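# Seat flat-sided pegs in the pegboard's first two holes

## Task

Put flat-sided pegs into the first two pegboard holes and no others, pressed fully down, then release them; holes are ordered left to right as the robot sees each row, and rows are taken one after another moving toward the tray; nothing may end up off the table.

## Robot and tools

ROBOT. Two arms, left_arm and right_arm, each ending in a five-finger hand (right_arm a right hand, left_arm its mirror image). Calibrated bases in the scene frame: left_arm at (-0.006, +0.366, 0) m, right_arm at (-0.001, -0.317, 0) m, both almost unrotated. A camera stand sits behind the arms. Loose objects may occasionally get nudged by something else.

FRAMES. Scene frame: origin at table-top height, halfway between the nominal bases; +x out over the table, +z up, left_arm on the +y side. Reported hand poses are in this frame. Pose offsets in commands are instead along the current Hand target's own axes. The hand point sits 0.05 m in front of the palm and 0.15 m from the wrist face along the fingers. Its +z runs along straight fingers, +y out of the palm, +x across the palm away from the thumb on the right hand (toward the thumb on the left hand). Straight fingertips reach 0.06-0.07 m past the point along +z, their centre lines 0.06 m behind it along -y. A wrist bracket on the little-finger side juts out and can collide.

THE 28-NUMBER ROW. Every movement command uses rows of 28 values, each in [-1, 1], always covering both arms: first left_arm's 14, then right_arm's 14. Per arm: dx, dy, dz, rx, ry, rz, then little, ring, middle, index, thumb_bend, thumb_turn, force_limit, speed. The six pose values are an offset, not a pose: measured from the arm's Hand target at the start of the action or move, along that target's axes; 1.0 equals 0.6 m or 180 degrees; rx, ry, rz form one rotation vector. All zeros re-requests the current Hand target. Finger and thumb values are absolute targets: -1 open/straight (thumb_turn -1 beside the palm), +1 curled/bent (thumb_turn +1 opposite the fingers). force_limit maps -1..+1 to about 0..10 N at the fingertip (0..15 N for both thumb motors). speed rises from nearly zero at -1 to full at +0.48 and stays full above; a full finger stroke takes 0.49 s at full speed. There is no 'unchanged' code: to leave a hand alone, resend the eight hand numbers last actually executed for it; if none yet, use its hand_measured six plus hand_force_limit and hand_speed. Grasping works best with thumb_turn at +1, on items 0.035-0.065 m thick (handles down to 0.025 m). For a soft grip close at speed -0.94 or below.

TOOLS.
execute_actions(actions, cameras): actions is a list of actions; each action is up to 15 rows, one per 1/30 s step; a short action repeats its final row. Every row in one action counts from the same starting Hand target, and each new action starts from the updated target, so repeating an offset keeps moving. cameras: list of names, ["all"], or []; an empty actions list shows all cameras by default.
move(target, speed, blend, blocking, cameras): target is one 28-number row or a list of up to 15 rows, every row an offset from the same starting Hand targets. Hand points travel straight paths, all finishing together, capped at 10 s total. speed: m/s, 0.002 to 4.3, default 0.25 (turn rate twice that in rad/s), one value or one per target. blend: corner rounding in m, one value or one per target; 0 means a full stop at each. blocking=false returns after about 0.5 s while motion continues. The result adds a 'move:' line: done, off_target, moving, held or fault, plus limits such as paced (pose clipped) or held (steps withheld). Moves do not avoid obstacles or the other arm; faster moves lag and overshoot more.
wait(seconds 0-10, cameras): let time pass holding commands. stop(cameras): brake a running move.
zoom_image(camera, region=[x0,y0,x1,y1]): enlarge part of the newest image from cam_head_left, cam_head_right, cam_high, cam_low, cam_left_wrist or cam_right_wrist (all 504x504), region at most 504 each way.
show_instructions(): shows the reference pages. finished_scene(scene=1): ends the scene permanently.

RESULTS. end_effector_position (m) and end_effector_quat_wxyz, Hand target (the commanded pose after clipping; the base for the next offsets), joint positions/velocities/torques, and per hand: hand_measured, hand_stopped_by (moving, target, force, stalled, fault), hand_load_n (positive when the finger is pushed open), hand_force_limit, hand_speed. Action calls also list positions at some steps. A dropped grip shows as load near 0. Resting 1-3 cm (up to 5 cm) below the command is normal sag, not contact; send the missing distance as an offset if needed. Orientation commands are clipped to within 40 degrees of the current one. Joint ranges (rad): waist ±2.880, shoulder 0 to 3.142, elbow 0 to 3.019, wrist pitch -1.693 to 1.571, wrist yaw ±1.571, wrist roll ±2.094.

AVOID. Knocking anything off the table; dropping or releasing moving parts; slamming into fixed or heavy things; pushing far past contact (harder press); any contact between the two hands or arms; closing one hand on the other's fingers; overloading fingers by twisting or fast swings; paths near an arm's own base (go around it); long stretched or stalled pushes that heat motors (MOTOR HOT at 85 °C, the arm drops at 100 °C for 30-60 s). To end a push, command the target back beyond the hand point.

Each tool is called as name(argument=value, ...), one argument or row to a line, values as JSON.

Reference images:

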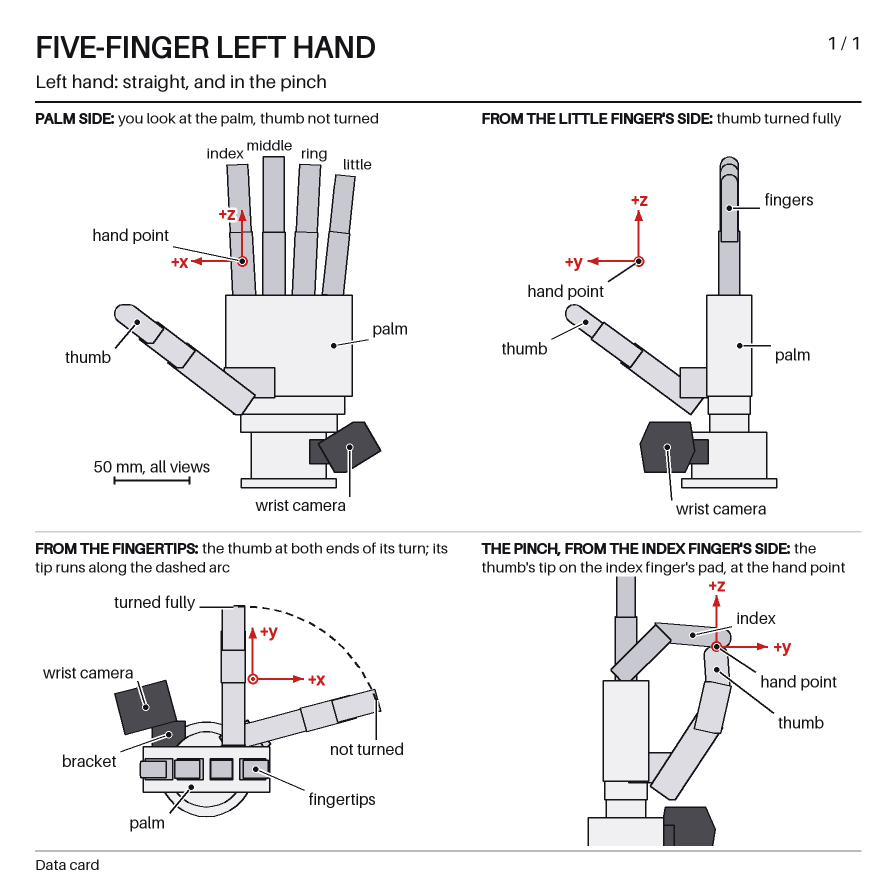

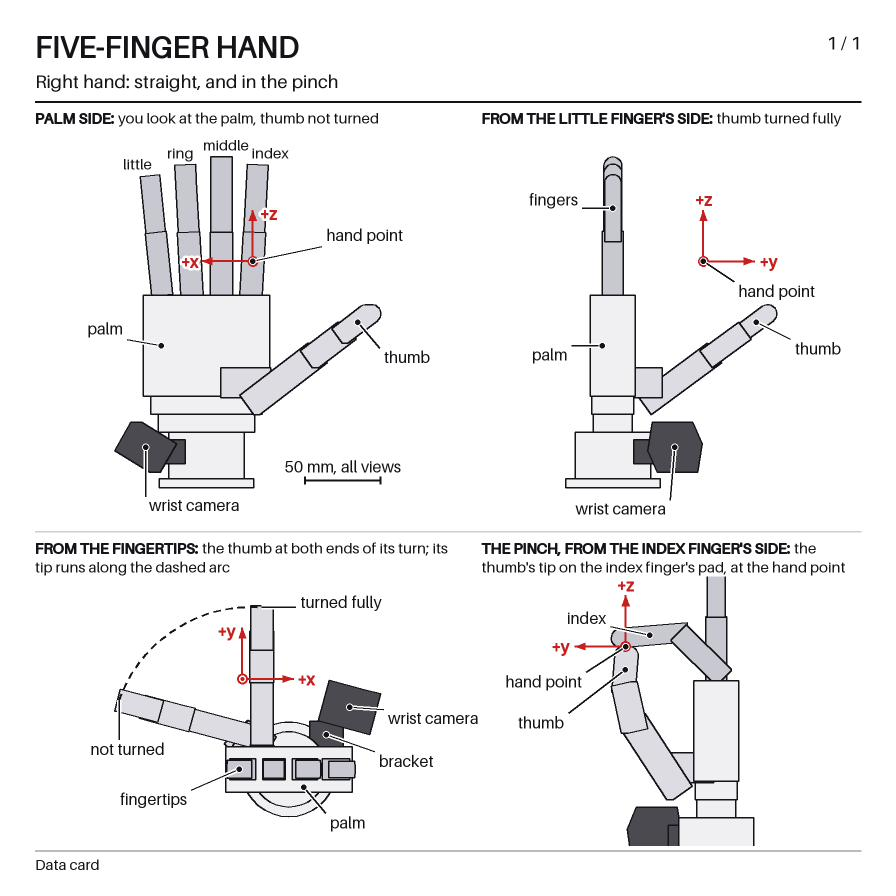

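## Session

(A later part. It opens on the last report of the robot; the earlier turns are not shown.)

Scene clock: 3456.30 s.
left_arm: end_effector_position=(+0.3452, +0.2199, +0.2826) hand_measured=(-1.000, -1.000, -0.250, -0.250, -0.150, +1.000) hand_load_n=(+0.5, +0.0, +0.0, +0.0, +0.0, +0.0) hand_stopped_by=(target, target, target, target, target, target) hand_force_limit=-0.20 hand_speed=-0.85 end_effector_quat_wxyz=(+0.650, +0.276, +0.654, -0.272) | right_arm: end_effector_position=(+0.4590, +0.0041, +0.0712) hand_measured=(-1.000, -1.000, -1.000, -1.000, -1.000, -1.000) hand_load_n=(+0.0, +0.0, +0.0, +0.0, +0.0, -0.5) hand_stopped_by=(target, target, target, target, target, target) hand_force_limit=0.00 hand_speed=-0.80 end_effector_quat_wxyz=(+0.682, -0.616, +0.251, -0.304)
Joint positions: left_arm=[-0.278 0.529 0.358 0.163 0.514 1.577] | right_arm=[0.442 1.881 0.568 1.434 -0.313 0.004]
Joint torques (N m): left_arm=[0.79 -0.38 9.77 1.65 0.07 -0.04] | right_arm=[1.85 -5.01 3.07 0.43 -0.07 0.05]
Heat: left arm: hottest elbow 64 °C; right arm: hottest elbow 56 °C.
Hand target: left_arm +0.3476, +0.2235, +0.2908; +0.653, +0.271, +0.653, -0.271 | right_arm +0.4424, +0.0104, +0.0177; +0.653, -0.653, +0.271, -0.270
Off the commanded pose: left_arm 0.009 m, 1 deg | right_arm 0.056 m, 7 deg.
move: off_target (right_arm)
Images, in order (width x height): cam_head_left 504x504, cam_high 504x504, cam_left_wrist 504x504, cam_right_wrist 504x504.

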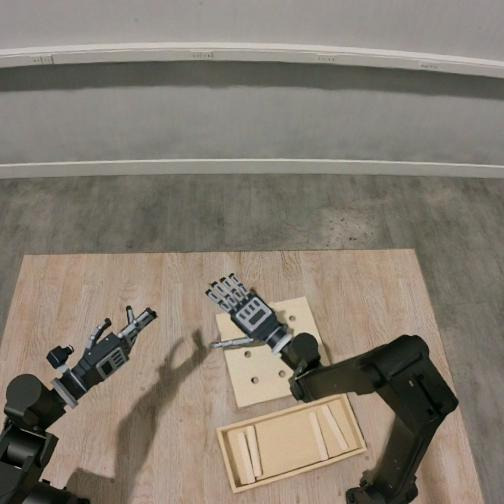

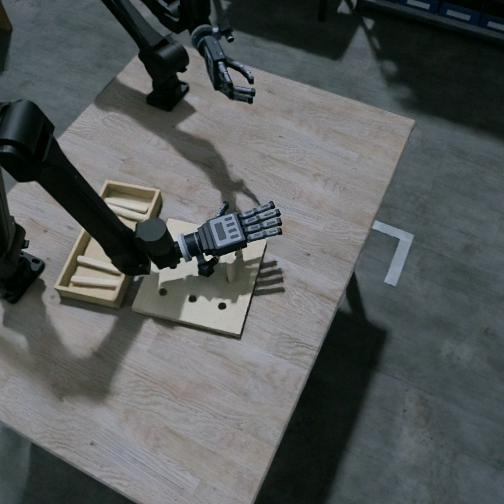

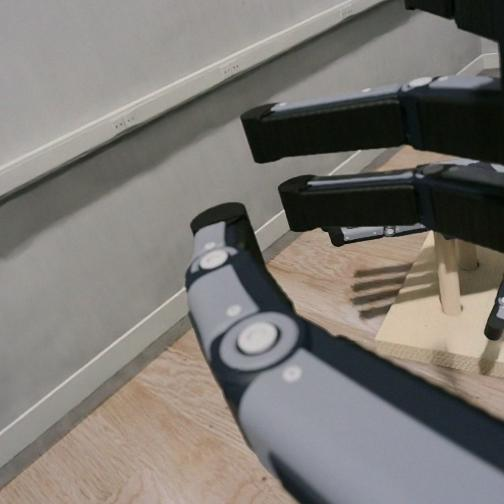

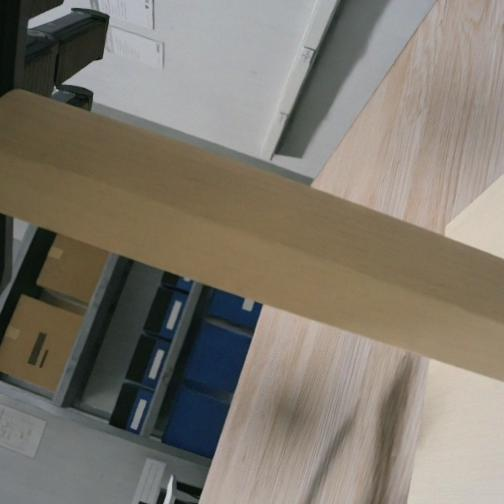

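move(
  target=[
    [0,0,0,0,0,0, -1, -1, -0.25, -0.25, -0.15, 1, -0.2, -0.85, 0,-0.09,0,0,0,0, -1, -1, -1, -1, -1, -1, 0, -0.8],
    [0,0,0,0,0,0, -1, -1, -0.25, -0.25, -0.15, 1, -0.2, -0.85, 0,-0.22,0,0,0,0, -1, -1, -1, -1, -1, -1, 0, -0.8],
    [0,0,0,0,0,0, -1, -1, -0.25, -0.25, -0.15, 1, -0.2, -0.85, 0.22,-0.24,-0.16,0,0,0, -1, -1, -1, -1, -1, -1, 0, -0.8],
  ],
  speed=[0.05,0.12,0.25],
  blend=[0.01,0.01,0],
  cameras=["cam_right_wrist","cam_left_wrist","cam_high","cam_head_left","cam_head_right"],
)

zoom_image(
  camera="cam_left_wrist",
  region=[340, 180, 504, 380],
)

zoom_image(
  camera="cam_high",
  region=[205, 225, 265, 305],
)

zoom_image(
  camera="cam_head_left",
  region=[225, 285, 295, 345],
)

Scene clock: 3472.17 s.
left_arm: end_effector_position=(+0.3452, +0.2199, +0.2826) hand_measured=(-1.000, -1.000, -0.250, -0.250, -0.150, +1.000) hand_load_n=(+0.0, +0.0, +0.0, +0.0, +0.0, +0.5) hand_stopped_by=(target, target, target, target, target, target) hand_force_limit=-0.20 hand_speed=-0.85 end_effector_quat_wxyz=(+0.650, +0.276, +0.654, -0.272) | right_arm: end_effector_position=(+0.4662, -0.1443, +0.1599) hand_measured=(-1.000, -1.000, -1.000, -1.000, -1.000, -1.000) hand_load_n=(+0.0, +0.0, -0.5, +0.0, +0.0, +0.0) hand_stopped_by=(target, target, target, target, target, target) hand_force_limit=0.00 hand_speed=-0.80 end_effector_quat_wxyz=(+0.656, -0.654, +0.268, -0.265)
Joint positions: left_arm=[-0.278 0.529 0.358 0.163 0.514 1.577] | right_arm=[0.027 1.434 0.552 0.882 -0.763 0.004]
Joint torques (N m): left_arm=[0.85 -0.44 9.77 1.63 0.07 -0.04] | right_arm=[-1.03 -7.88 7.6 1.51 -0.11 0.07]
Heat: left arm: hottest elbow 64 °C; right arm: hottest elbow 55 °C.
Hand target: left_arm +0.3476, +0.2235, +0.2908; +0.653, +0.271, +0.653, -0.271 | right_arm +0.4679, -0.1509, +0.1617; +0.653, -0.653, +0.270, -0.270
Off the commanded pose: left_arm 0.009 m, 1 deg | right_arm 0.007 m, 1 deg.
move: done
Images, in order (width x height): cam_head_left 504x504, cam_head_right 504x504, cam_high 504x504, cam_left_wrist 504x504, cam_right_wrist 504x504.

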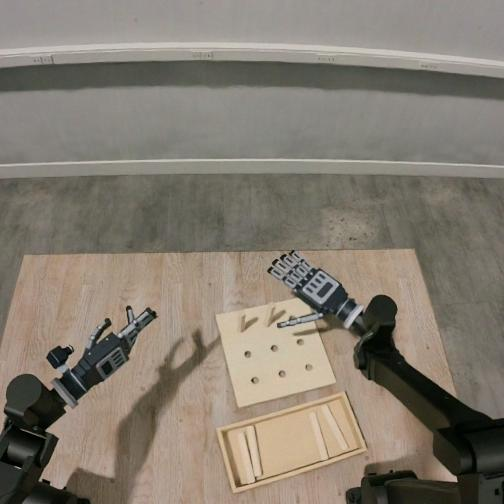

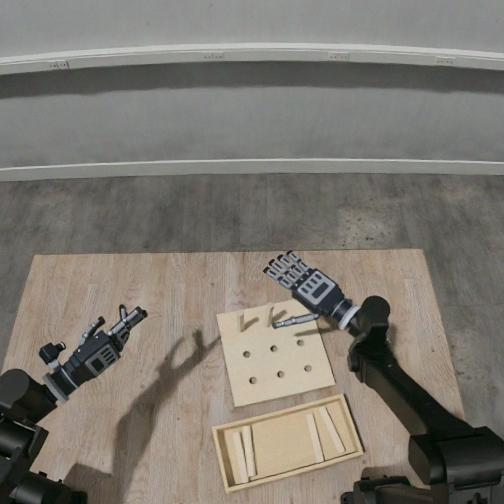

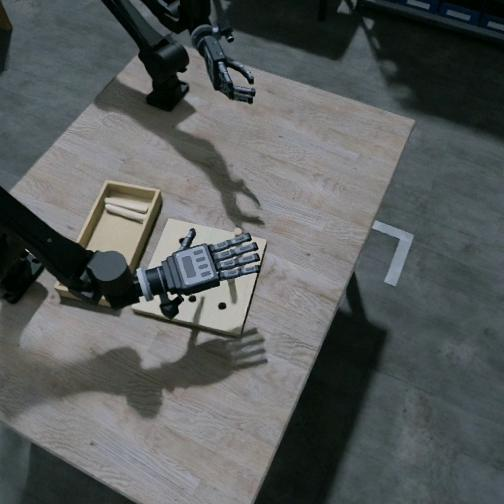

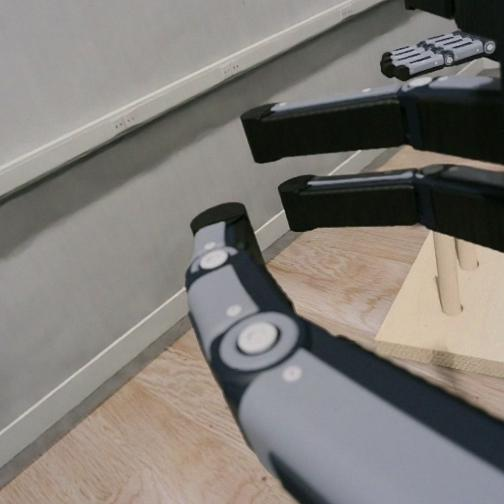

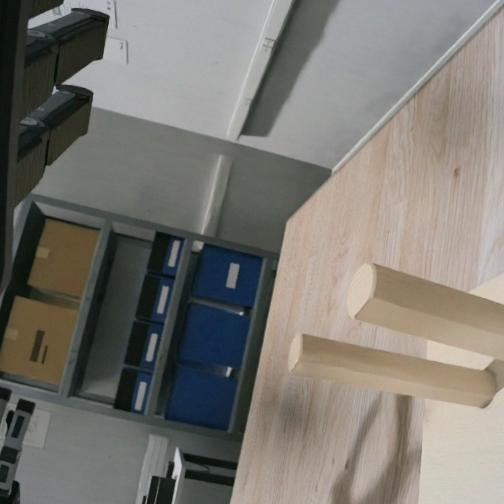

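Scaled by 2.520 from the camera's 504x504 image, which has a finer 720x720 frame.

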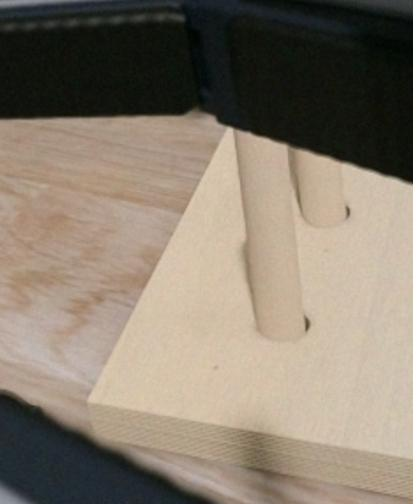

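Scaled by 6.300 from the camera's 504x504 image, which has a finer 720x720 frame.

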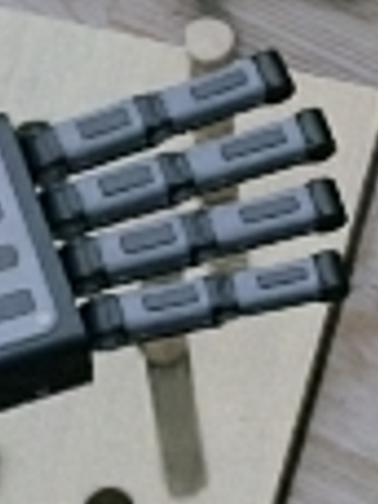

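Scaled by 7.200 from the camera's 504x504 image, which has a finer 720x720 frame.

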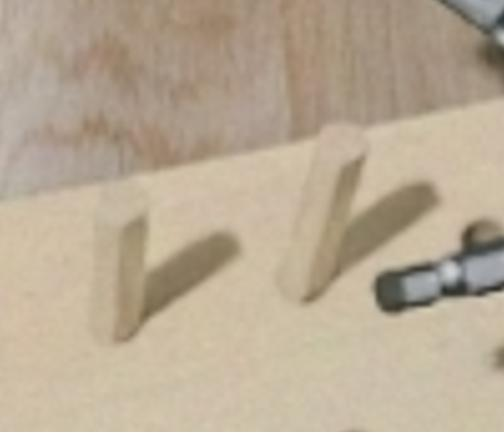

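move(
  target=[
    [0,0,0,0,0,0, -1, -1, -0.25, -0.25, -0.15, 1, -0.2, -0.85, 0.05,-0.15,-0.06,-0.05,-0.008,-0.003, -1, -1, -1, -1, -1, -1, 0, -0.8],
    [0,0,0,0,0,0, -1, -1, -0.25, -0.25, -0.15, 1, -0.2, -0.85, 0.2333,-0.1932,-0.2201,-0.2492,-0.0377,-0.0152, -1, -1, -1, -1, -1, -1, 0, -0.8],
  ],
  speed=[0.25,0.3],
  blend=[0.03,0],
  cameras=["cam_right_wrist","cam_high","cam_head_left"],
)

zoom_image(
  camera="cam_right_wrist",
  region=[90, 120, 330, 290],
)

zoom_image(
  camera="cam_high",
  region=[205, 225, 265, 305],
)

Scene clock: 3498.23 s.
left_arm: end_effector_position=(+0.3452, +0.2199, +0.2826) hand_measured=(-1.000, -1.000, -0.250, -0.250, -0.150, +1.000) hand_load_n=(+0.0, +0.0, +0.0, +0.0, +0.0, +0.0) hand_stopped_by=(target, target, target, target, target, target) hand_force_limit=-0.20 hand_speed=-0.85 end_effector_quat_wxyz=(+0.650, +0.276, +0.654, -0.272) | right_arm: end_effector_position=(+0.4568, -0.3340, +0.2589) hand_measured=(-1.000, -1.000, -1.000, -1.000, -1.000, -1.000) hand_load_n=(+0.0, +0.0, +0.0, +0.0, +0.0, +0.0) hand_stopped_by=(target, target, target, target, target, target) hand_force_limit=0.00 hand_speed=-0.80 end_effector_quat_wxyz=(-0.363, +0.873, -0.308, +0.102)
Joint positions: left_arm=[-0.278 0.529 0.358 0.163 0.514 1.577] | right_arm=[-0.265 1.444 1.428 -1.226 -0.714 -1.026]
Joint torques (N m): left_arm=[0.85 -0.44 9.77 1.66 0.07 -0.04] | right_arm=[-0.62 -8.53 15.06 0.64 -0.45 0]
Heat: left arm: hottest elbow 64 °C; right arm: hottest elbow 56 °C.
Hand target: left_arm +0.3476, +0.2235, +0.2908; +0.653, +0.271, +0.653, -0.271 | right_arm +0.4737, -0.3433, +0.2775; -0.363, +0.874, -0.300, +0.123
Off the commanded pose: left_arm 0.009 m, 1 deg | right_arm 0.027 m, 3 deg.
move: off_target (right_arm)
Images, in order (width x height): cam_head_left 504x504, cam_high 504x504, cam_right_wrist 504x504.

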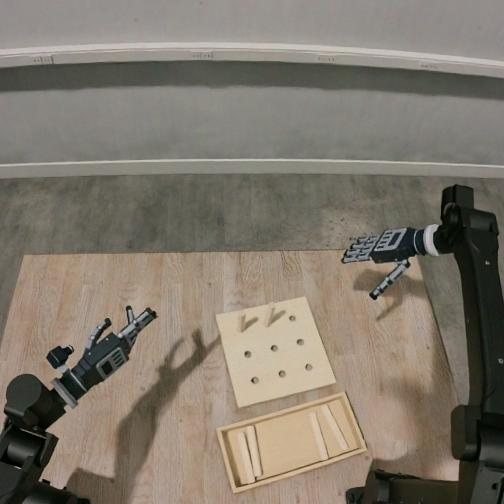

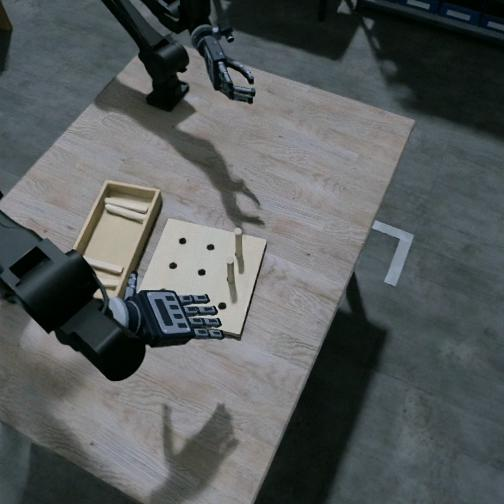

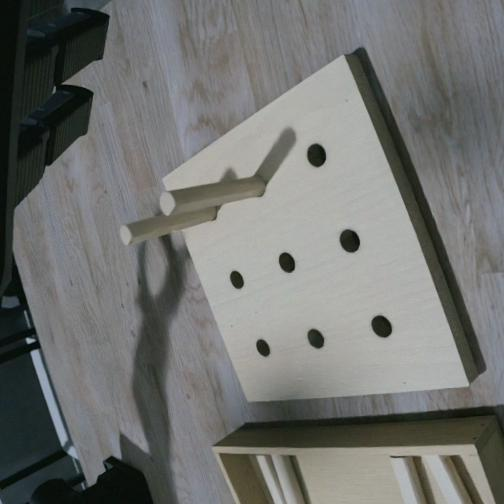

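Scaled by 2.100 from the camera's 504x504 image, which has a finer 720x720 frame.

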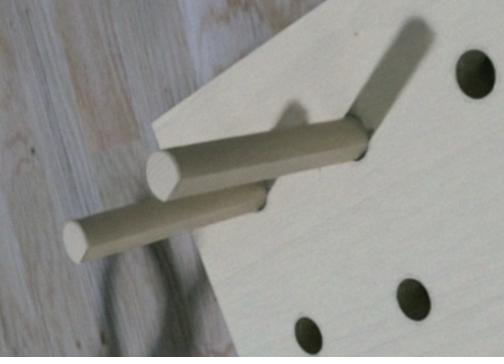

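Scaled by 6.300 from the camera's 504x504 image, which has a finer 720x720 frame.

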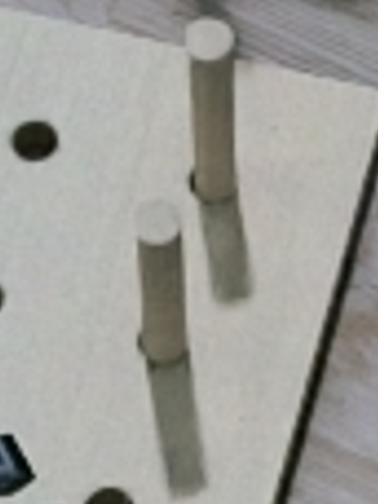

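move(
  target=[
    [0,0,0,0,0,0, -1, -1, -0.25, -0.25, -0.15, 1, -0.2, -0.85, -0.2642,-0.2218,0.311,0.2492,0.0377,0.0152, -1, -1, -1, -1, -1, -1, 0, -0.8],
    [0,0,0,0,0,0, -1, -1, -0.25, -0.25, -0.15, 1, -0.2, -0.85, -0.2640,-0.1155,0.4171,0.2492,0.0377,0.0152, -1, -1, -1, -1, -1, -1, 0, -0.8],
  ],
  speed=[0.3,0.2],
  blend=[0.02,0],
  cameras=["cam_right_wrist","cam_high","cam_head_left"],
)

zoom_image(
  camera="cam_high",
  region=[205, 205, 275, 275],
)

zoom_image(
  camera="cam_head_left",
  region=[220, 270, 300, 350],
)

Scene clock: 3561.07 s.
left_arm: end_effector_position=(+0.3452, +0.2199, +0.2826) hand_measured=(-1.000, -1.000, -0.250, -0.250, -0.150, +1.000) hand_load_n=(+0.0, +0.0, +0.0, +0.0, +0.0, +0.5) hand_stopped_by=(target, target, target, target, target, target) hand_force_limit=-0.20 hand_speed=-0.85 end_effector_quat_wxyz=(+0.650, +0.276, +0.654, -0.272) | right_arm: end_effector_position=(+0.4933, -0.0747, +0.1588) hand_measured=(-1.000, -1.000, -1.000, -1.000, -1.000, -1.000) hand_load_n=(+0.0, +0.0, +0.0, +0.0, -0.5, +0.0) hand_stopped_by=(target, target, target, target, target, target) hand_force_limit=0.00 hand_speed=-0.80 end_effector_quat_wxyz=(+0.652, -0.651, +0.269, -0.281)
Joint positions: left_arm=[-0.278 0.529 0.358 0.163 0.514 1.577] | right_arm=[0.216 1.516 0.633 0.893 -0.549 -0.01]
Joint torques (N m): left_arm=[0.85 -0.44 9.76 1.65 0.07 -0.04] | right_arm=[1.32 -7.41 6.86 2.58 0.02 0.19]
Heat: left arm: hottest elbow 65 °C; right arm: hottest elbow 68 °C.
Hand target: left_arm +0.3476, +0.2235, +0.2908; +0.653, +0.271, +0.653, -0.271 | right_arm +0.4871, -0.0673, +0.1502; +0.654, -0.653, +0.270, -0.270
Off the commanded pose: left_arm 0.009 m, 1 deg | right_arm 0.013 m, 1 deg.
move: off_target (right_arm)
Images, in order (width x height): cam_head_left 504x504, cam_high 504x504, cam_right_wrist 504x504.

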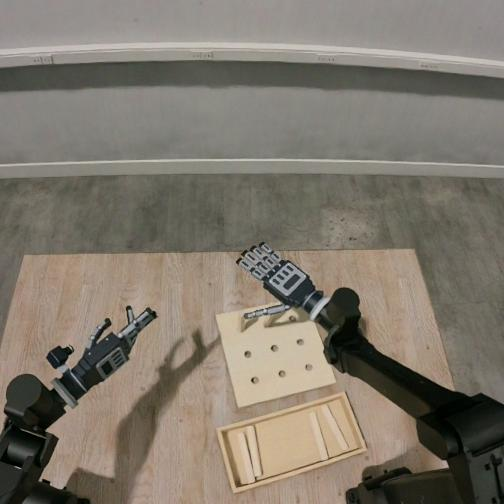

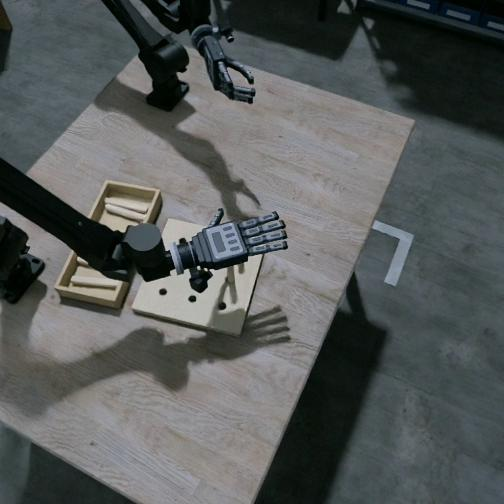

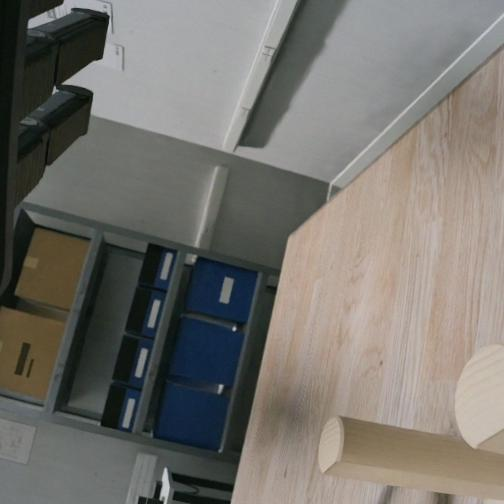

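Scaled by 7.200 from the camera's 504x504 image, which has a finer 720x720 frame.

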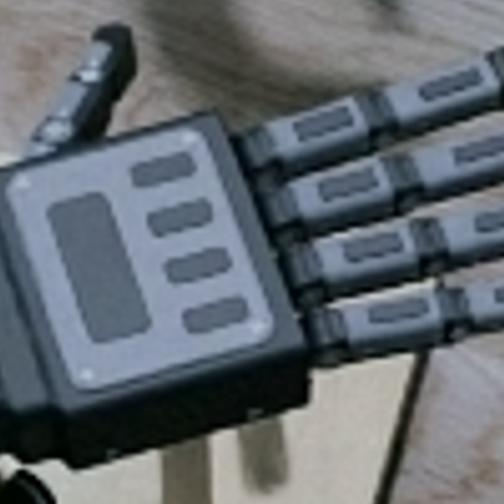

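Scaled by 6.300 from the camera's 504x504 image, which has a finer 720x720 frame.

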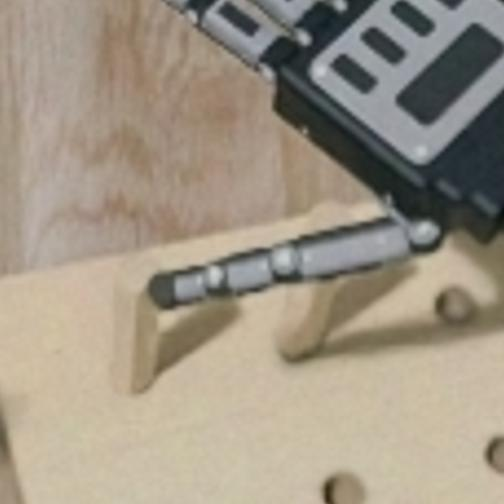

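move(
  target=[
    [0,0,0,0,0,0, -1, -1, -0.25, -0.25, -0.15, 1, -0.2, -0.85, -0.0251,0,0.0157,-0.0167,0,0, -1, -1, -1, -1, -1, -1, 0, -0.8],
    [0,0,0,0,0,0, -1, -1, -0.25, -0.25, -0.15, 1, -0.2, -0.85, -0.0251,0.1,0.0157,-0.0167,0,0, -1, -1, -1, -1, -1, -1, 0, -0.8],
  ],
  speed=[0.1,0.1],
  cameras=["cam_right_wrist","cam_high","cam_head_left"],
)

zoom_image(
  camera="cam_high",
  region=[205, 205, 275, 275],
)

zoom_image(
  camera="cam_head_left",
  region=[220, 270, 300, 350],
)

Scene clock: 3577.57 s.
left_arm: end_effector_position=(+0.3452, +0.2199, +0.2826) hand_measured=(-1.000, -1.000, -0.250, -0.250, -0.150, +1.000) hand_load_n=(+0.0, +0.0, +0.0, +0.0, +0.0, +0.0) hand_stopped_by=(target, target, target, target, target, target) hand_force_limit=-0.20 hand_speed=-0.85 end_effector_quat_wxyz=(+0.650, +0.276, +0.654, -0.272) | right_arm: end_effector_position=(+0.4902, -0.0561, +0.0991) hand_measured=(-1.000, -1.000, -1.000, -1.000, -1.000, -1.000) hand_load_n=(+0.0, +0.0, +0.0, +0.0, +0.0, +0.0) hand_stopped_by=(target, target, target, target, target, target) hand_force_limit=0.00 hand_speed=-0.80 end_effector_quat_wxyz=(+0.638, -0.665, +0.282, -0.268)
Joint positions: left_arm=[-0.278 0.529 0.358 0.163 0.514 1.577] | right_arm=[0.266 1.663 0.619 0.994 -0.498 -0.021]
Joint torques (N m): left_arm=[0.85 -0.44 9.76 1.65 0.07 -0.04] | right_arm=[1.38 -8.35 5.64 2.54 0 0.03]
Heat: left arm: hottest elbow 65 °C; right arm: hottest elbow 67 °C.
Hand target: left_arm +0.3476, +0.2235, +0.2908; +0.653, +0.271, +0.653, -0.271 | right_arm +0.4830, -0.0500, +0.0901; +0.636, -0.670, +0.278, -0.263
Off the commanded pose: left_arm 0.009 m, 1 deg | right_arm 0.013 m, 1 deg.
move: off_target (right_arm)
Images, in order (width x height): cam_head_left 504x504, cam_high 504x504, cam_right_wrist 504x504.

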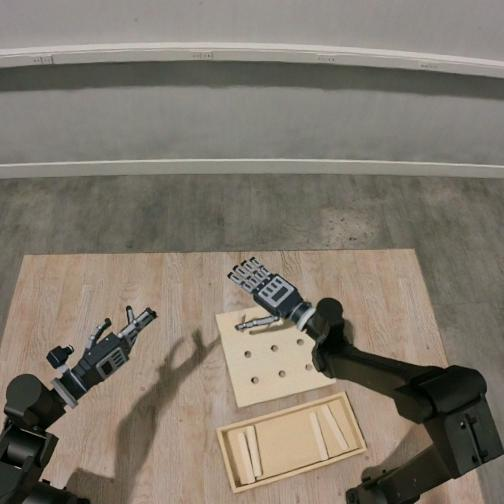

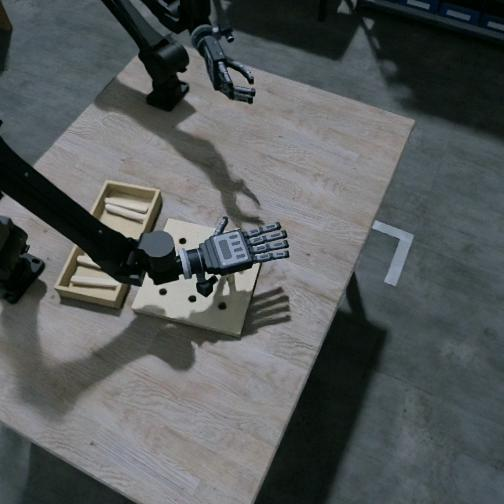

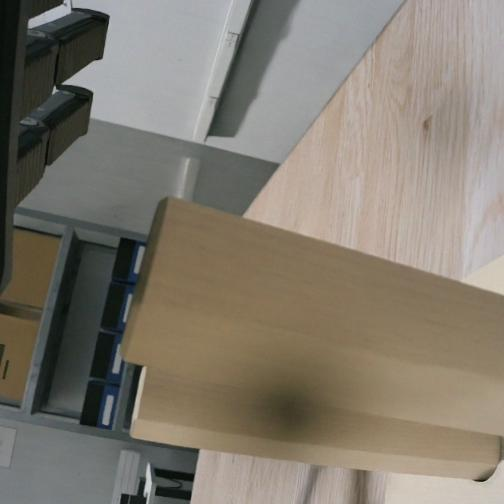

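Scaled by 7.200 from the camera's 504x504 image, which has a finer 720x720 frame.

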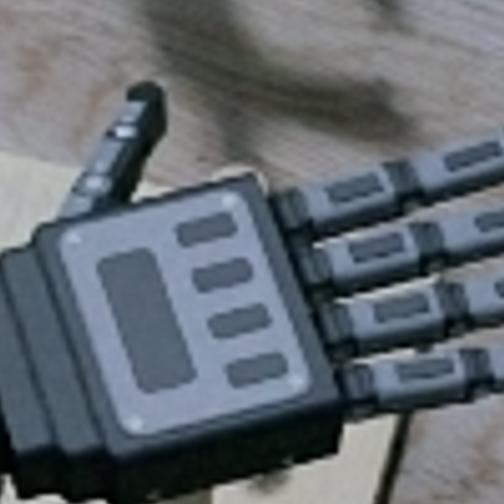

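Scaled by 6.300 from the camera's 504x504 image, which has a finer 720x720 frame.

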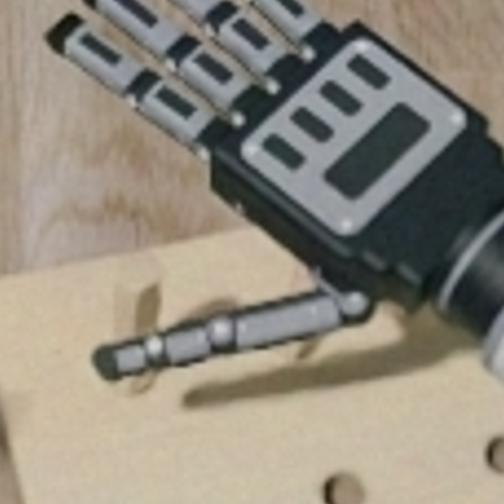

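move(
  target=[
    [0,0,0,0,0,0, -1, -1, -0.25, -0.25, -0.15, 1, -0.2, -0.85, -0.0024,0,-0.0141,0,0,0, -1, -1, -1, -1, -1, -1, 0, -0.8],
    [0,0,0,0,0,0, -1, -1, -0.25, -0.25, -0.15, 1, -0.2, -0.85, -0.0024,0.04,-0.0141,0,0,0, -1, -1, -1, -1, -1, -1, 0, -0.8],
  ],
  speed=[0.06,0.05],
  cameras=["cam_right_wrist"],
)

Scene clock: 3600.50 s.
left_arm: end_effector_position=(+0.3452, +0.2199, +0.2826) hand_measured=(-1.000, -1.000, -0.250, -0.250, -0.150, +1.000) hand_load_n=(+0.0, +0.0, +0.0, +0.0, +0.0, +0.0) hand_stopped_by=(target, target, target, target, target, target) hand_force_limit=-0.20 hand_speed=-0.85 end_effector_quat_wxyz=(+0.650, +0.276, +0.654, -0.272) | right_arm: end_effector_position=(+0.4813, -0.0578, +0.0756) hand_measured=(-1.000, -1.000, -1.000, -1.000, -1.000, -1.000) hand_load_n=(+0.0, +0.0, +0.0, +0.0, +0.0, +0.0) hand_stopped_by=(target, target, target, target, target, target) hand_force_limit=0.00 hand_speed=-0.80 end_effector_quat_wxyz=(+0.639, -0.666, +0.280, -0.266)
Joint positions: left_arm=[-0.278 0.529 0.358 0.163 0.514 1.577] | right_arm=[0.266 1.726 0.589 1.088 -0.503 -0.021]
Joint torques (N m): left_arm=[0.85 -0.44 9.77 1.66 0.07 -0.04] | right_arm=[0.62 -8.29 4.9 2.56 -0.13 0.03]
Heat: left arm: hottest elbow 65 °C; right arm: hottest elbow 62 °C.
Hand target: left_arm +0.3476, +0.2235, +0.2908; +0.653, +0.271, +0.653, -0.271 | right_arm +0.4752, -0.0559, +0.0666; +0.636, -0.670, +0.278, -0.263
Off the commanded pose: left_arm 0.009 m, 1 deg | right_arm 0.011 m, 1 deg.
move: off_target (right_arm)
Images, in order (width x height): cam_right_wrist 504x504.

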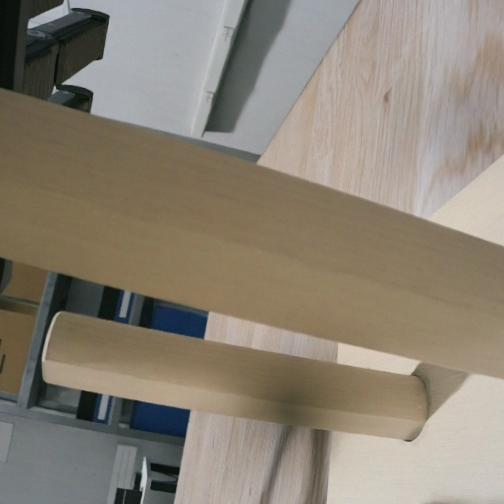

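move(
  target=[0,0,0,0,0,0, -1, -1, -0.25, -0.25, -0.15, 1, -0.2, -0.85, 0,0.0133,0,0,0,0, -1, -1, -1, -1, -1, -1, 0, -0.8],
  speed=0.04,
)

Scene clock: 3605.97 s.
left_arm: end_effector_position=(+0.3452, +0.2199, +0.2826) hand_measured=(-1.000, -1.000, -0.250, -0.250, -0.150, +1.000) hand_load_n=(+0.0, +0.0, +0.0, +0.0, +0.0, +0.0) hand_stopped_by=(target, target, target, target, target, target) hand_force_limit=-0.20 hand_speed=-0.85 end_effector_quat_wxyz=(+0.650, +0.276, +0.654, -0.272) | right_arm: end_effector_position=(+0.4823, -0.0573, +0.0732) hand_measured=(-1.000, -1.000, -1.000, -1.000, -1.000, -1.000) hand_load_n=(+0.0, +0.0, -0.5, +0.0, +0.0, -0.5) hand_stopped_by=(target, target, target, target, target, target) hand_force_limit=0.00 hand_speed=-0.80 end_effector_quat_wxyz=(+0.642, -0.663, +0.276, -0.270)
Joint positions: left_arm=[-0.278 0.529 0.358 0.163 0.514 1.577] | right_arm=[0.266 1.745 0.589 1.122 -0.504 -0.021]
Joint torques (N m): left_arm=[0.79 -0.44 9.76 1.65 0.06 -0.04] | right_arm=[0.56 -7.82 4.57 2.29 -0.11 0.03]
Heat: left arm: hottest elbow 65 °C; right arm: hottest elbow 61 °C.
Hand target: left_arm +0.3476, +0.2235, +0.2908; +0.653, +0.271, +0.653, -0.271 | right_arm +0.4748, -0.0562, +0.0586; +0.636, -0.670, +0.278, -0.263
Off the commanded pose: left_arm 0.009 m, 1 deg | right_arm 0.016 m, 1 deg.
move: off_target (right_arm)

move(
  target=[
    [0,0,0,0,0,0, -1, -1, -0.25, -0.25, -0.15, 1, -0.2, -0.85, -0.0295,0.01,0.0059,0,0,0, -1, -1, -1, -1, -1, -1, 0, -0.8],
  ],
  speed=[0.04],
  cameras=["cam_right_wrist"],
)

Scene clock: 3615.27 s.
left_arm: end_effector_position=(+0.3452, +0.2199, +0.2826) hand_measured=(-1.000, -1.000, -0.250, -0.250, -0.150, +1.000) hand_load_n=(+0.0, +0.0, +0.0, +0.0, +0.0, +0.0) hand_stopped_by=(target, target, target, target, target, target) hand_force_limit=-0.20 hand_speed=-0.85 end_effector_quat_wxyz=(+0.650, +0.276, +0.654, -0.272) | right_arm: end_effector_position=(+0.4778, -0.0470, +0.0720) hand_measured=(-1.000, -1.000, -1.000, -1.000, -1.000, -1.000) hand_load_n=(-0.5, +0.0, +0.0, +0.0, +0.0, +0.0) hand_stopped_by=(target, target, target, target, target, target) hand_force_limit=0.00 hand_speed=-0.80 end_effector_quat_wxyz=(+0.644, -0.659, +0.274, -0.277)
Joint positions: left_arm=[-0.278 0.529 0.358 0.163 0.514 1.577] | right_arm=[0.299 1.755 0.579 1.156 -0.462 -0.021]
Joint torques (N m): left_arm=[0.79 -0.38 9.76 1.65 0.06 -0.04] | right_arm=[1.49 -7.59 3.99 2.17 0 0.05]
Heat: left arm: hottest elbow 65 °C; right arm: hottest elbow 60 °C.
Hand target: left_arm +0.3476, +0.2235, +0.2908; +0.653, +0.271, +0.653, -0.271 | right_arm +0.4646, -0.0413, +0.0525; +0.636, -0.670, +0.277, -0.263
Off the commanded pose: left_arm 0.009 m, 1 deg | right_arm 0.024 m, 2 deg.
move: off_target (right_arm)
Images, in order (width x height): cam_right_wrist 504x504.

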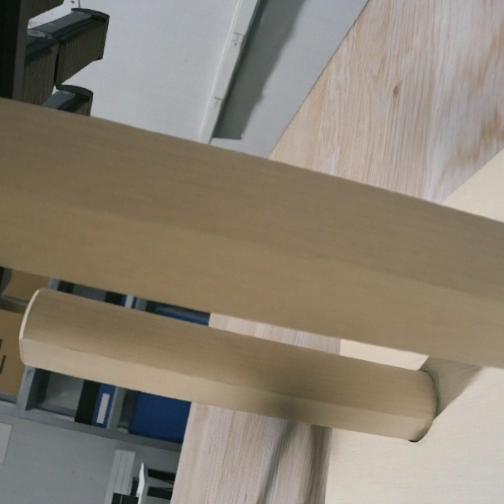

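move(
  target=[
    [0,0,0,0,0,0, -1, -1, -0.25, -0.25, -0.15, 1, -0.2, -0.85, -0.005,0.035,-0.01,0,0,0, -1, -1, -1, -1, -1, -1, 0, -0.8],
  ],
  speed=[0.04],
  cameras=["cam_right_wrist"],
)

Scene clock: 3624.03 s.
left_arm: end_effector_position=(+0.3452, +0.2199, +0.2826) hand_measured=(-1.000, -1.000, -0.250, -0.250, -0.150, +1.000) hand_load_n=(+0.0, +0.0, +0.0, +0.0, +0.0, +0.0) hand_stopped_by=(target, target, target, target, target, target) hand_force_limit=-0.20 hand_speed=-0.85 end_effector_quat_wxyz=(+0.650, +0.276, +0.654, -0.272) | right_arm: end_effector_position=(+0.4776, -0.0471, +0.0725) hand_measured=(-1.000, -1.000, -1.000, -1.000, -1.000, -1.000) hand_load_n=(+0.0, +0.0, +0.0, +0.0, +0.0, +0.0) hand_stopped_by=(target, target, target, target, target, target) hand_force_limit=0.00 hand_speed=-0.80 end_effector_quat_wxyz=(+0.656, -0.646, +0.260, -0.292)
Joint positions: left_arm=[-0.278 0.529 0.358 0.163 0.514 1.577] | right_arm=[0.299 1.795 0.569 1.26 -0.462 -0.021]
Joint torques (N m): left_arm=[0.85 -0.44 9.76 1.65 0.07 -0.04] | right_arm=[1.38 -6.01 2.54 1.43 -0.06 0.04]
Heat: left arm: hottest elbow 65 °C; right arm: hottest elbow 59 °C.
Hand target: left_arm +0.3476, +0.2235, +0.2908; +0.653, +0.271, +0.653, -0.271 | right_arm +0.4575, -0.0442, +0.0319; +0.636, -0.670, +0.277, -0.263
Off the commanded pose: left_arm 0.009 m, 1 deg | right_arm 0.045 m, 5 deg.
move: off_target (right_arm)
Images, in order (width x height): cam_right_wrist 504x504.

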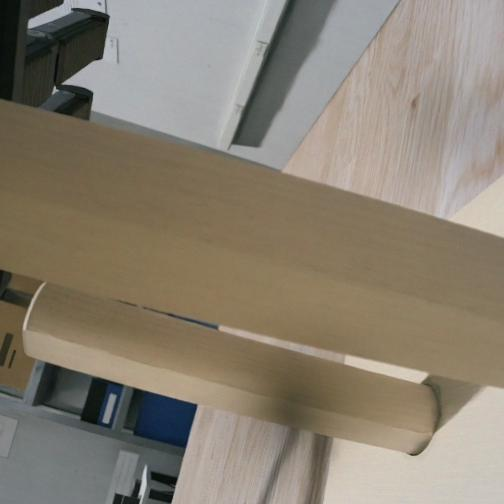

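move(
  target=[
    [0,0,0,0,0,0, -1, -1, -0.25, -0.25, -0.15, 1, -0.2, -0.85, -0.005,0.03,-0.01,0,0,0, -1, -1, -1, -1, -1, -1, 0, -0.8],
  ],
  speed=[0.04],
  cameras=["cam_right_wrist"],
)

Scene clock: 3633.73 s.
left_arm: end_effector_position=(+0.3452, +0.2199, +0.2826) hand_measured=(-1.000, -1.000, -0.250, -0.250, -0.150, +1.000) hand_load_n=(+0.0, +0.0, +0.0, +0.0, +0.0, +0.0) hand_stopped_by=(target, target, target, target, target, target) hand_force_limit=-0.20 hand_speed=-0.85 end_effector_quat_wxyz=(+0.650, +0.276, +0.654, -0.272) | right_arm: end_effector_position=(+0.4764, -0.0477, +0.0723) hand_measured=(-1.000, -1.000, -1.000, -1.000, -1.000, -1.000) hand_load_n=(+0.0, +0.0, -0.5, +0.0, +0.0, +0.0) hand_stopped_by=(target, target, target, target, target, target) hand_force_limit=0.00 hand_speed=-0.80 end_effector_quat_wxyz=(+0.666, -0.635, +0.248, -0.305)
Joint positions: left_arm=[-0.278 0.529 0.358 0.163 0.514 1.577] | right_arm=[0.299 1.83 0.56 1.35 -0.461 -0.021]
Joint torques (N m): left_arm=[0.79 -0.38 9.77 1.63 0.07 -0.04] | right_arm=[1.26 -5.07 1.26 0.69 -0.16 0.05]
Heat: left arm: hottest elbow 65 °C; right arm: hottest elbow 58 °C.
Hand target: left_arm +0.3476, +0.2235, +0.2908; +0.653, +0.271, +0.653, -0.271 | right_arm +0.4505, -0.0470, +0.0143; +0.636, -0.670, +0.277, -0.263
Off the commanded pose: left_arm 0.009 m, 1 deg | right_arm 0.064 m, 8 deg.
move: off_target (right_arm)
Images, in order (width x height): cam_right_wrist 504x504.

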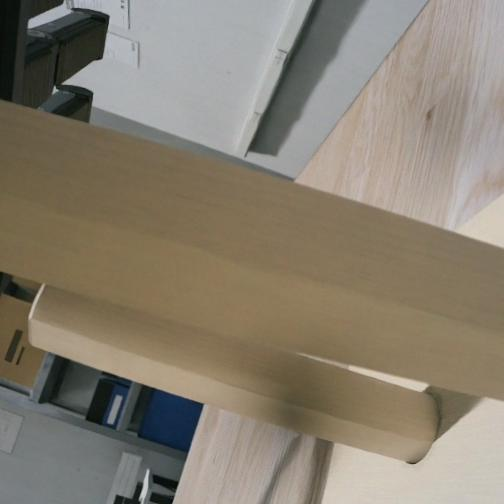

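move(
  target=[
    [0,0,0,0,0,0, -1, -1, -0.25, -0.25, -0.15, 1, -0.2, -0.85, 0.005,-0.1,0.01,0,0,0, -1, -1, -1, -1, -1, -1, 0, -0.8],
    [0,0,0,0,0,0, -1, -1, -0.25, -0.25, -0.15, 1, -0.2, -0.85, 0.02,-0.26,-0.0,0,0,0, -1, -1, -1, -1, -1, -1, 0, -0.8],
  ],
  speed=[0.06,0.15],
  blend=[0.01,0],
  cameras=["cam_high","cam_head_left"],
)

zoom_image(
  camera="cam_head_left",
  region=[225, 285, 295, 345],
)

Scene clock: 3647.37 s.
left_arm: end_effector_position=(+0.3452, +0.2199, +0.2826) hand_measured=(-1.000, -1.000, -0.250, -0.250, -0.150, +1.000) hand_load_n=(+0.0, +0.0, +0.0, +0.0, +0.0, +0.0) hand_stopped_by=(target, target, target, target, target, target) hand_force_limit=-0.20 hand_speed=-0.85 end_effector_quat_wxyz=(+0.650, +0.276, +0.654, -0.272) | right_arm: end_effector_position=(+0.4457, -0.0539, +0.1452) hand_measured=(-1.000, -1.000, -1.000, -1.000, -1.000, -1.000) hand_load_n=(+0.0, +0.0, +0.0, +0.0, +0.0, -0.5) hand_stopped_by=(target, target, target, target, target, target) hand_force_limit=0.00 hand_speed=-0.80 end_effector_quat_wxyz=(-0.626, +0.680, -0.291, +0.247)
Joint positions: left_arm=[-0.278 0.529 0.358 0.163 0.514 1.577] | right_arm=[0.3 1.404 0.564 0.734 -0.48 -0.021]
Joint torques (N m): left_arm=[0.79 -0.44 9.77 1.65 0.06 -0.04] | right_arm=[-0.26 -7.65 12.08 1.81 -0.15 0.05]
Heat: left arm: hottest elbow 65 °C; right arm: hottest elbow 56 °C.
Hand target: left_arm +0.3476, +0.2235, +0.2908; +0.653, +0.271, +0.653, -0.271 | right_arm +0.4648, -0.0498, +0.1699; -0.636, +0.670, -0.277, +0.263
Off the commanded pose: left_arm 0.009 m, 1 deg | right_arm 0.032 m, 3 deg.
move: off_target (right_arm)
Images, in order (width x height): cam_head_left 504x504, cam_high 504x504.

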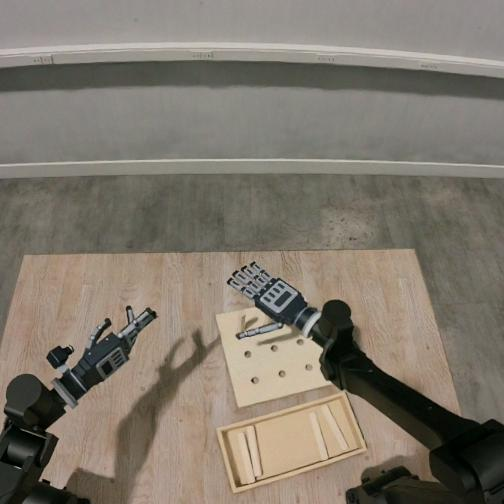

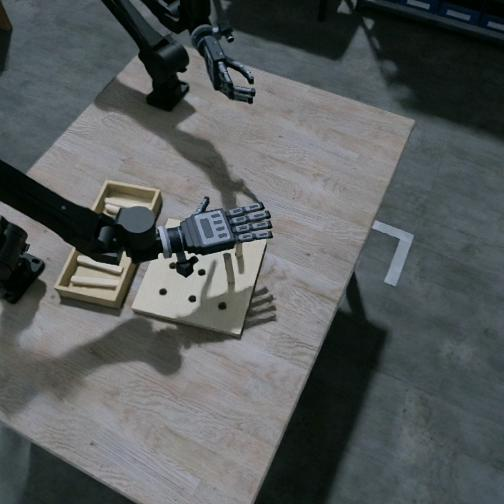

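Scaled by 7.200 from the camera's 504x504 image, which has a finer 720x720 frame.

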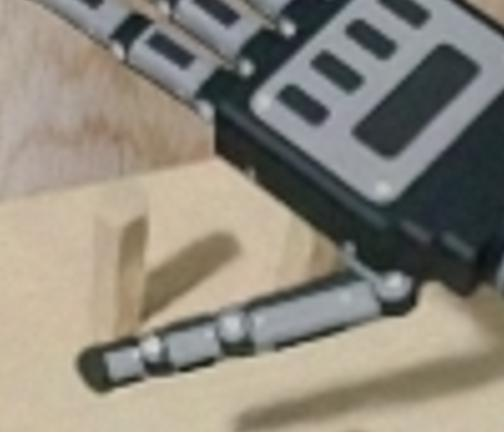

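move(
  target=[
    [0,0,0,0,0,0, -1, -1, -0.25, -0.25, -0.15, 1, -0.2, -0.85, 0.05,-0.12,-0.05,-0.03,-0.005,-0.003, -1, -1, -1, -1, -1, -1, 0, -0.8],
    [0,0,0,0,0,0, -1, -1, -0.25, -0.25, -0.15, 1, -0.2, -0.85, 0.3557,-0.162,-0.3445,-0.2327,-0.0368,-0.016, -1, -1, -1, -1, -1, -1, 0, -0.8],
  ],
  speed=[0.25,0.3],
  blend=[0.03,0],
  cameras=["cam_right_wrist","cam_high","cam_head_left"],
)

zoom_image(
  camera="cam_right_wrist",
  region=[90, 120, 330, 290],
)

zoom_image(
  camera="cam_high",
  region=[205, 225, 265, 305],
)

zoom_image(
  camera="cam_head_left",
  region=[225, 285, 295, 345],
)

Scene clock: 3673.80 s.
left_arm: end_effector_position=(+0.3452, +0.2199, +0.2826) hand_measured=(-1.000, -1.000, -0.250, -0.250, -0.150, +1.000) hand_load_n=(+0.0, +0.0, +0.0, +0.0, +0.0, +0.0) hand_stopped_by=(target, target, target, target, target, target) hand_force_limit=-0.20 hand_speed=-0.85 end_effector_quat_wxyz=(+0.650, +0.276, +0.654, -0.272) | right_arm: end_effector_position=(+0.4567, -0.3364, +0.2591) hand_measured=(-1.000, -1.000, -1.000, -1.000, -1.000, -1.000) hand_load_n=(+0.0, +0.0, +0.0, +0.0, +0.0, +0.0) hand_stopped_by=(target, target, target, target, target, target) hand_force_limit=0.00 hand_speed=-0.80 end_effector_quat_wxyz=(-0.363, +0.872, -0.311, +0.103)
Joint positions: left_arm=[-0.278 0.529 0.358 0.163 0.514 1.577] | right_arm=[-0.27 1.444 1.428 -1.226 -0.713 -1.024]
Joint torques (N m): left_arm=[0.73 -0.44 9.77 1.66 0.06 -0.04] | right_arm=[-0.21 -8.53 15.06 0.62 -0.45 0]
Heat: left arm: hottest elbow 66 °C; right arm: hottest elbow 60 °C.
Hand target: left_arm +0.3476, +0.2235, +0.2908; +0.653, +0.271, +0.653, -0.271 | right_arm +0.4737, -0.3431, +0.2778; -0.363, +0.874, -0.300, +0.124
Off the commanded pose: left_arm 0.009 m, 1 deg | right_arm 0.026 m, 3 deg.
move: off_target (right_arm)
Images, in order (width x height): cam_head_left 504x504, cam_high 504x504, cam_right_wrist 504x504.

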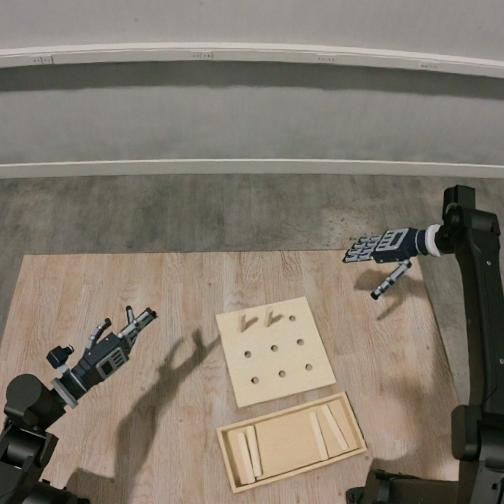

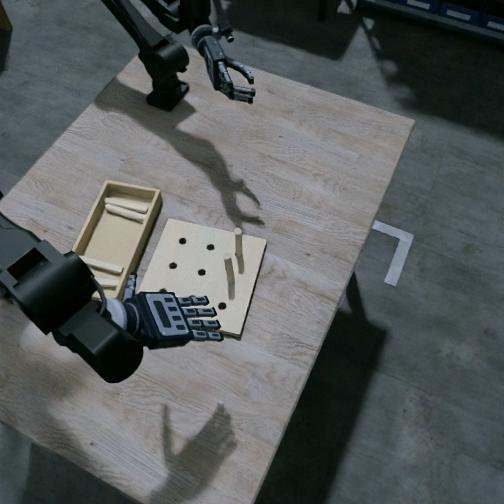

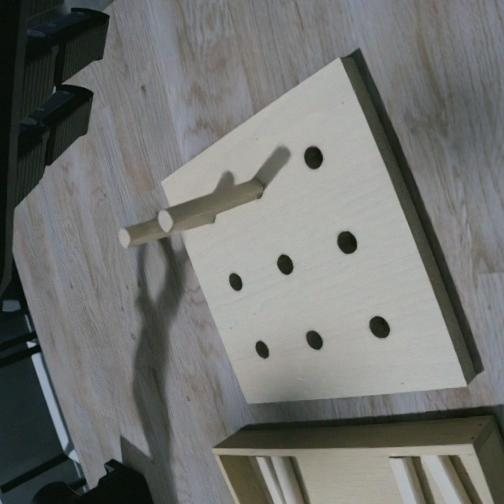

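Scaled by 2.100 from the camera's 504x504 image, which has a finer 720x720 frame.

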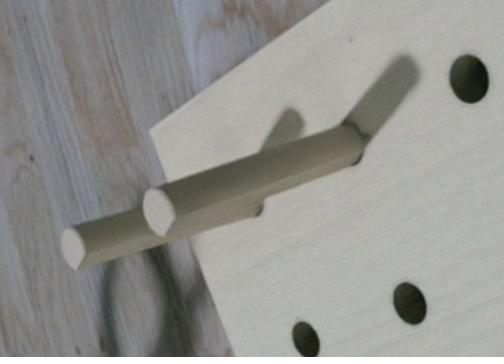

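Scaled by 6.300 from the camera's 504x504 image, which has a finer 720x720 frame.

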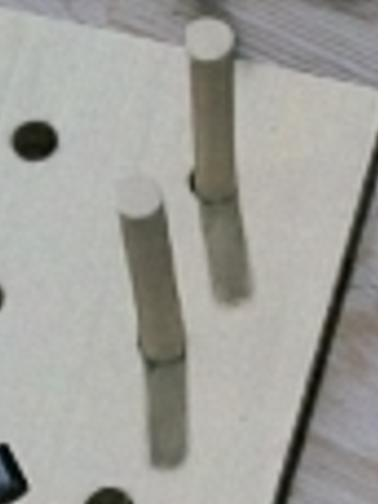

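Scaled by 7.200 from the camera's 504x504 image, which has a finer 720x720 frame.

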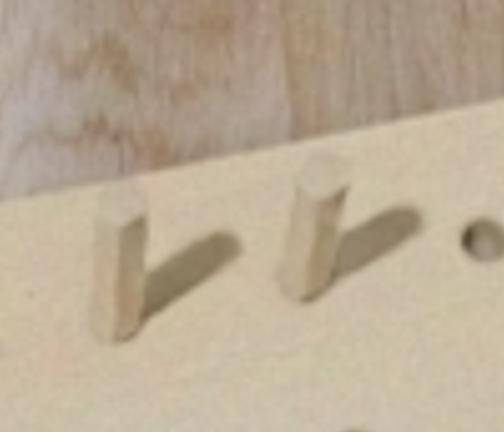

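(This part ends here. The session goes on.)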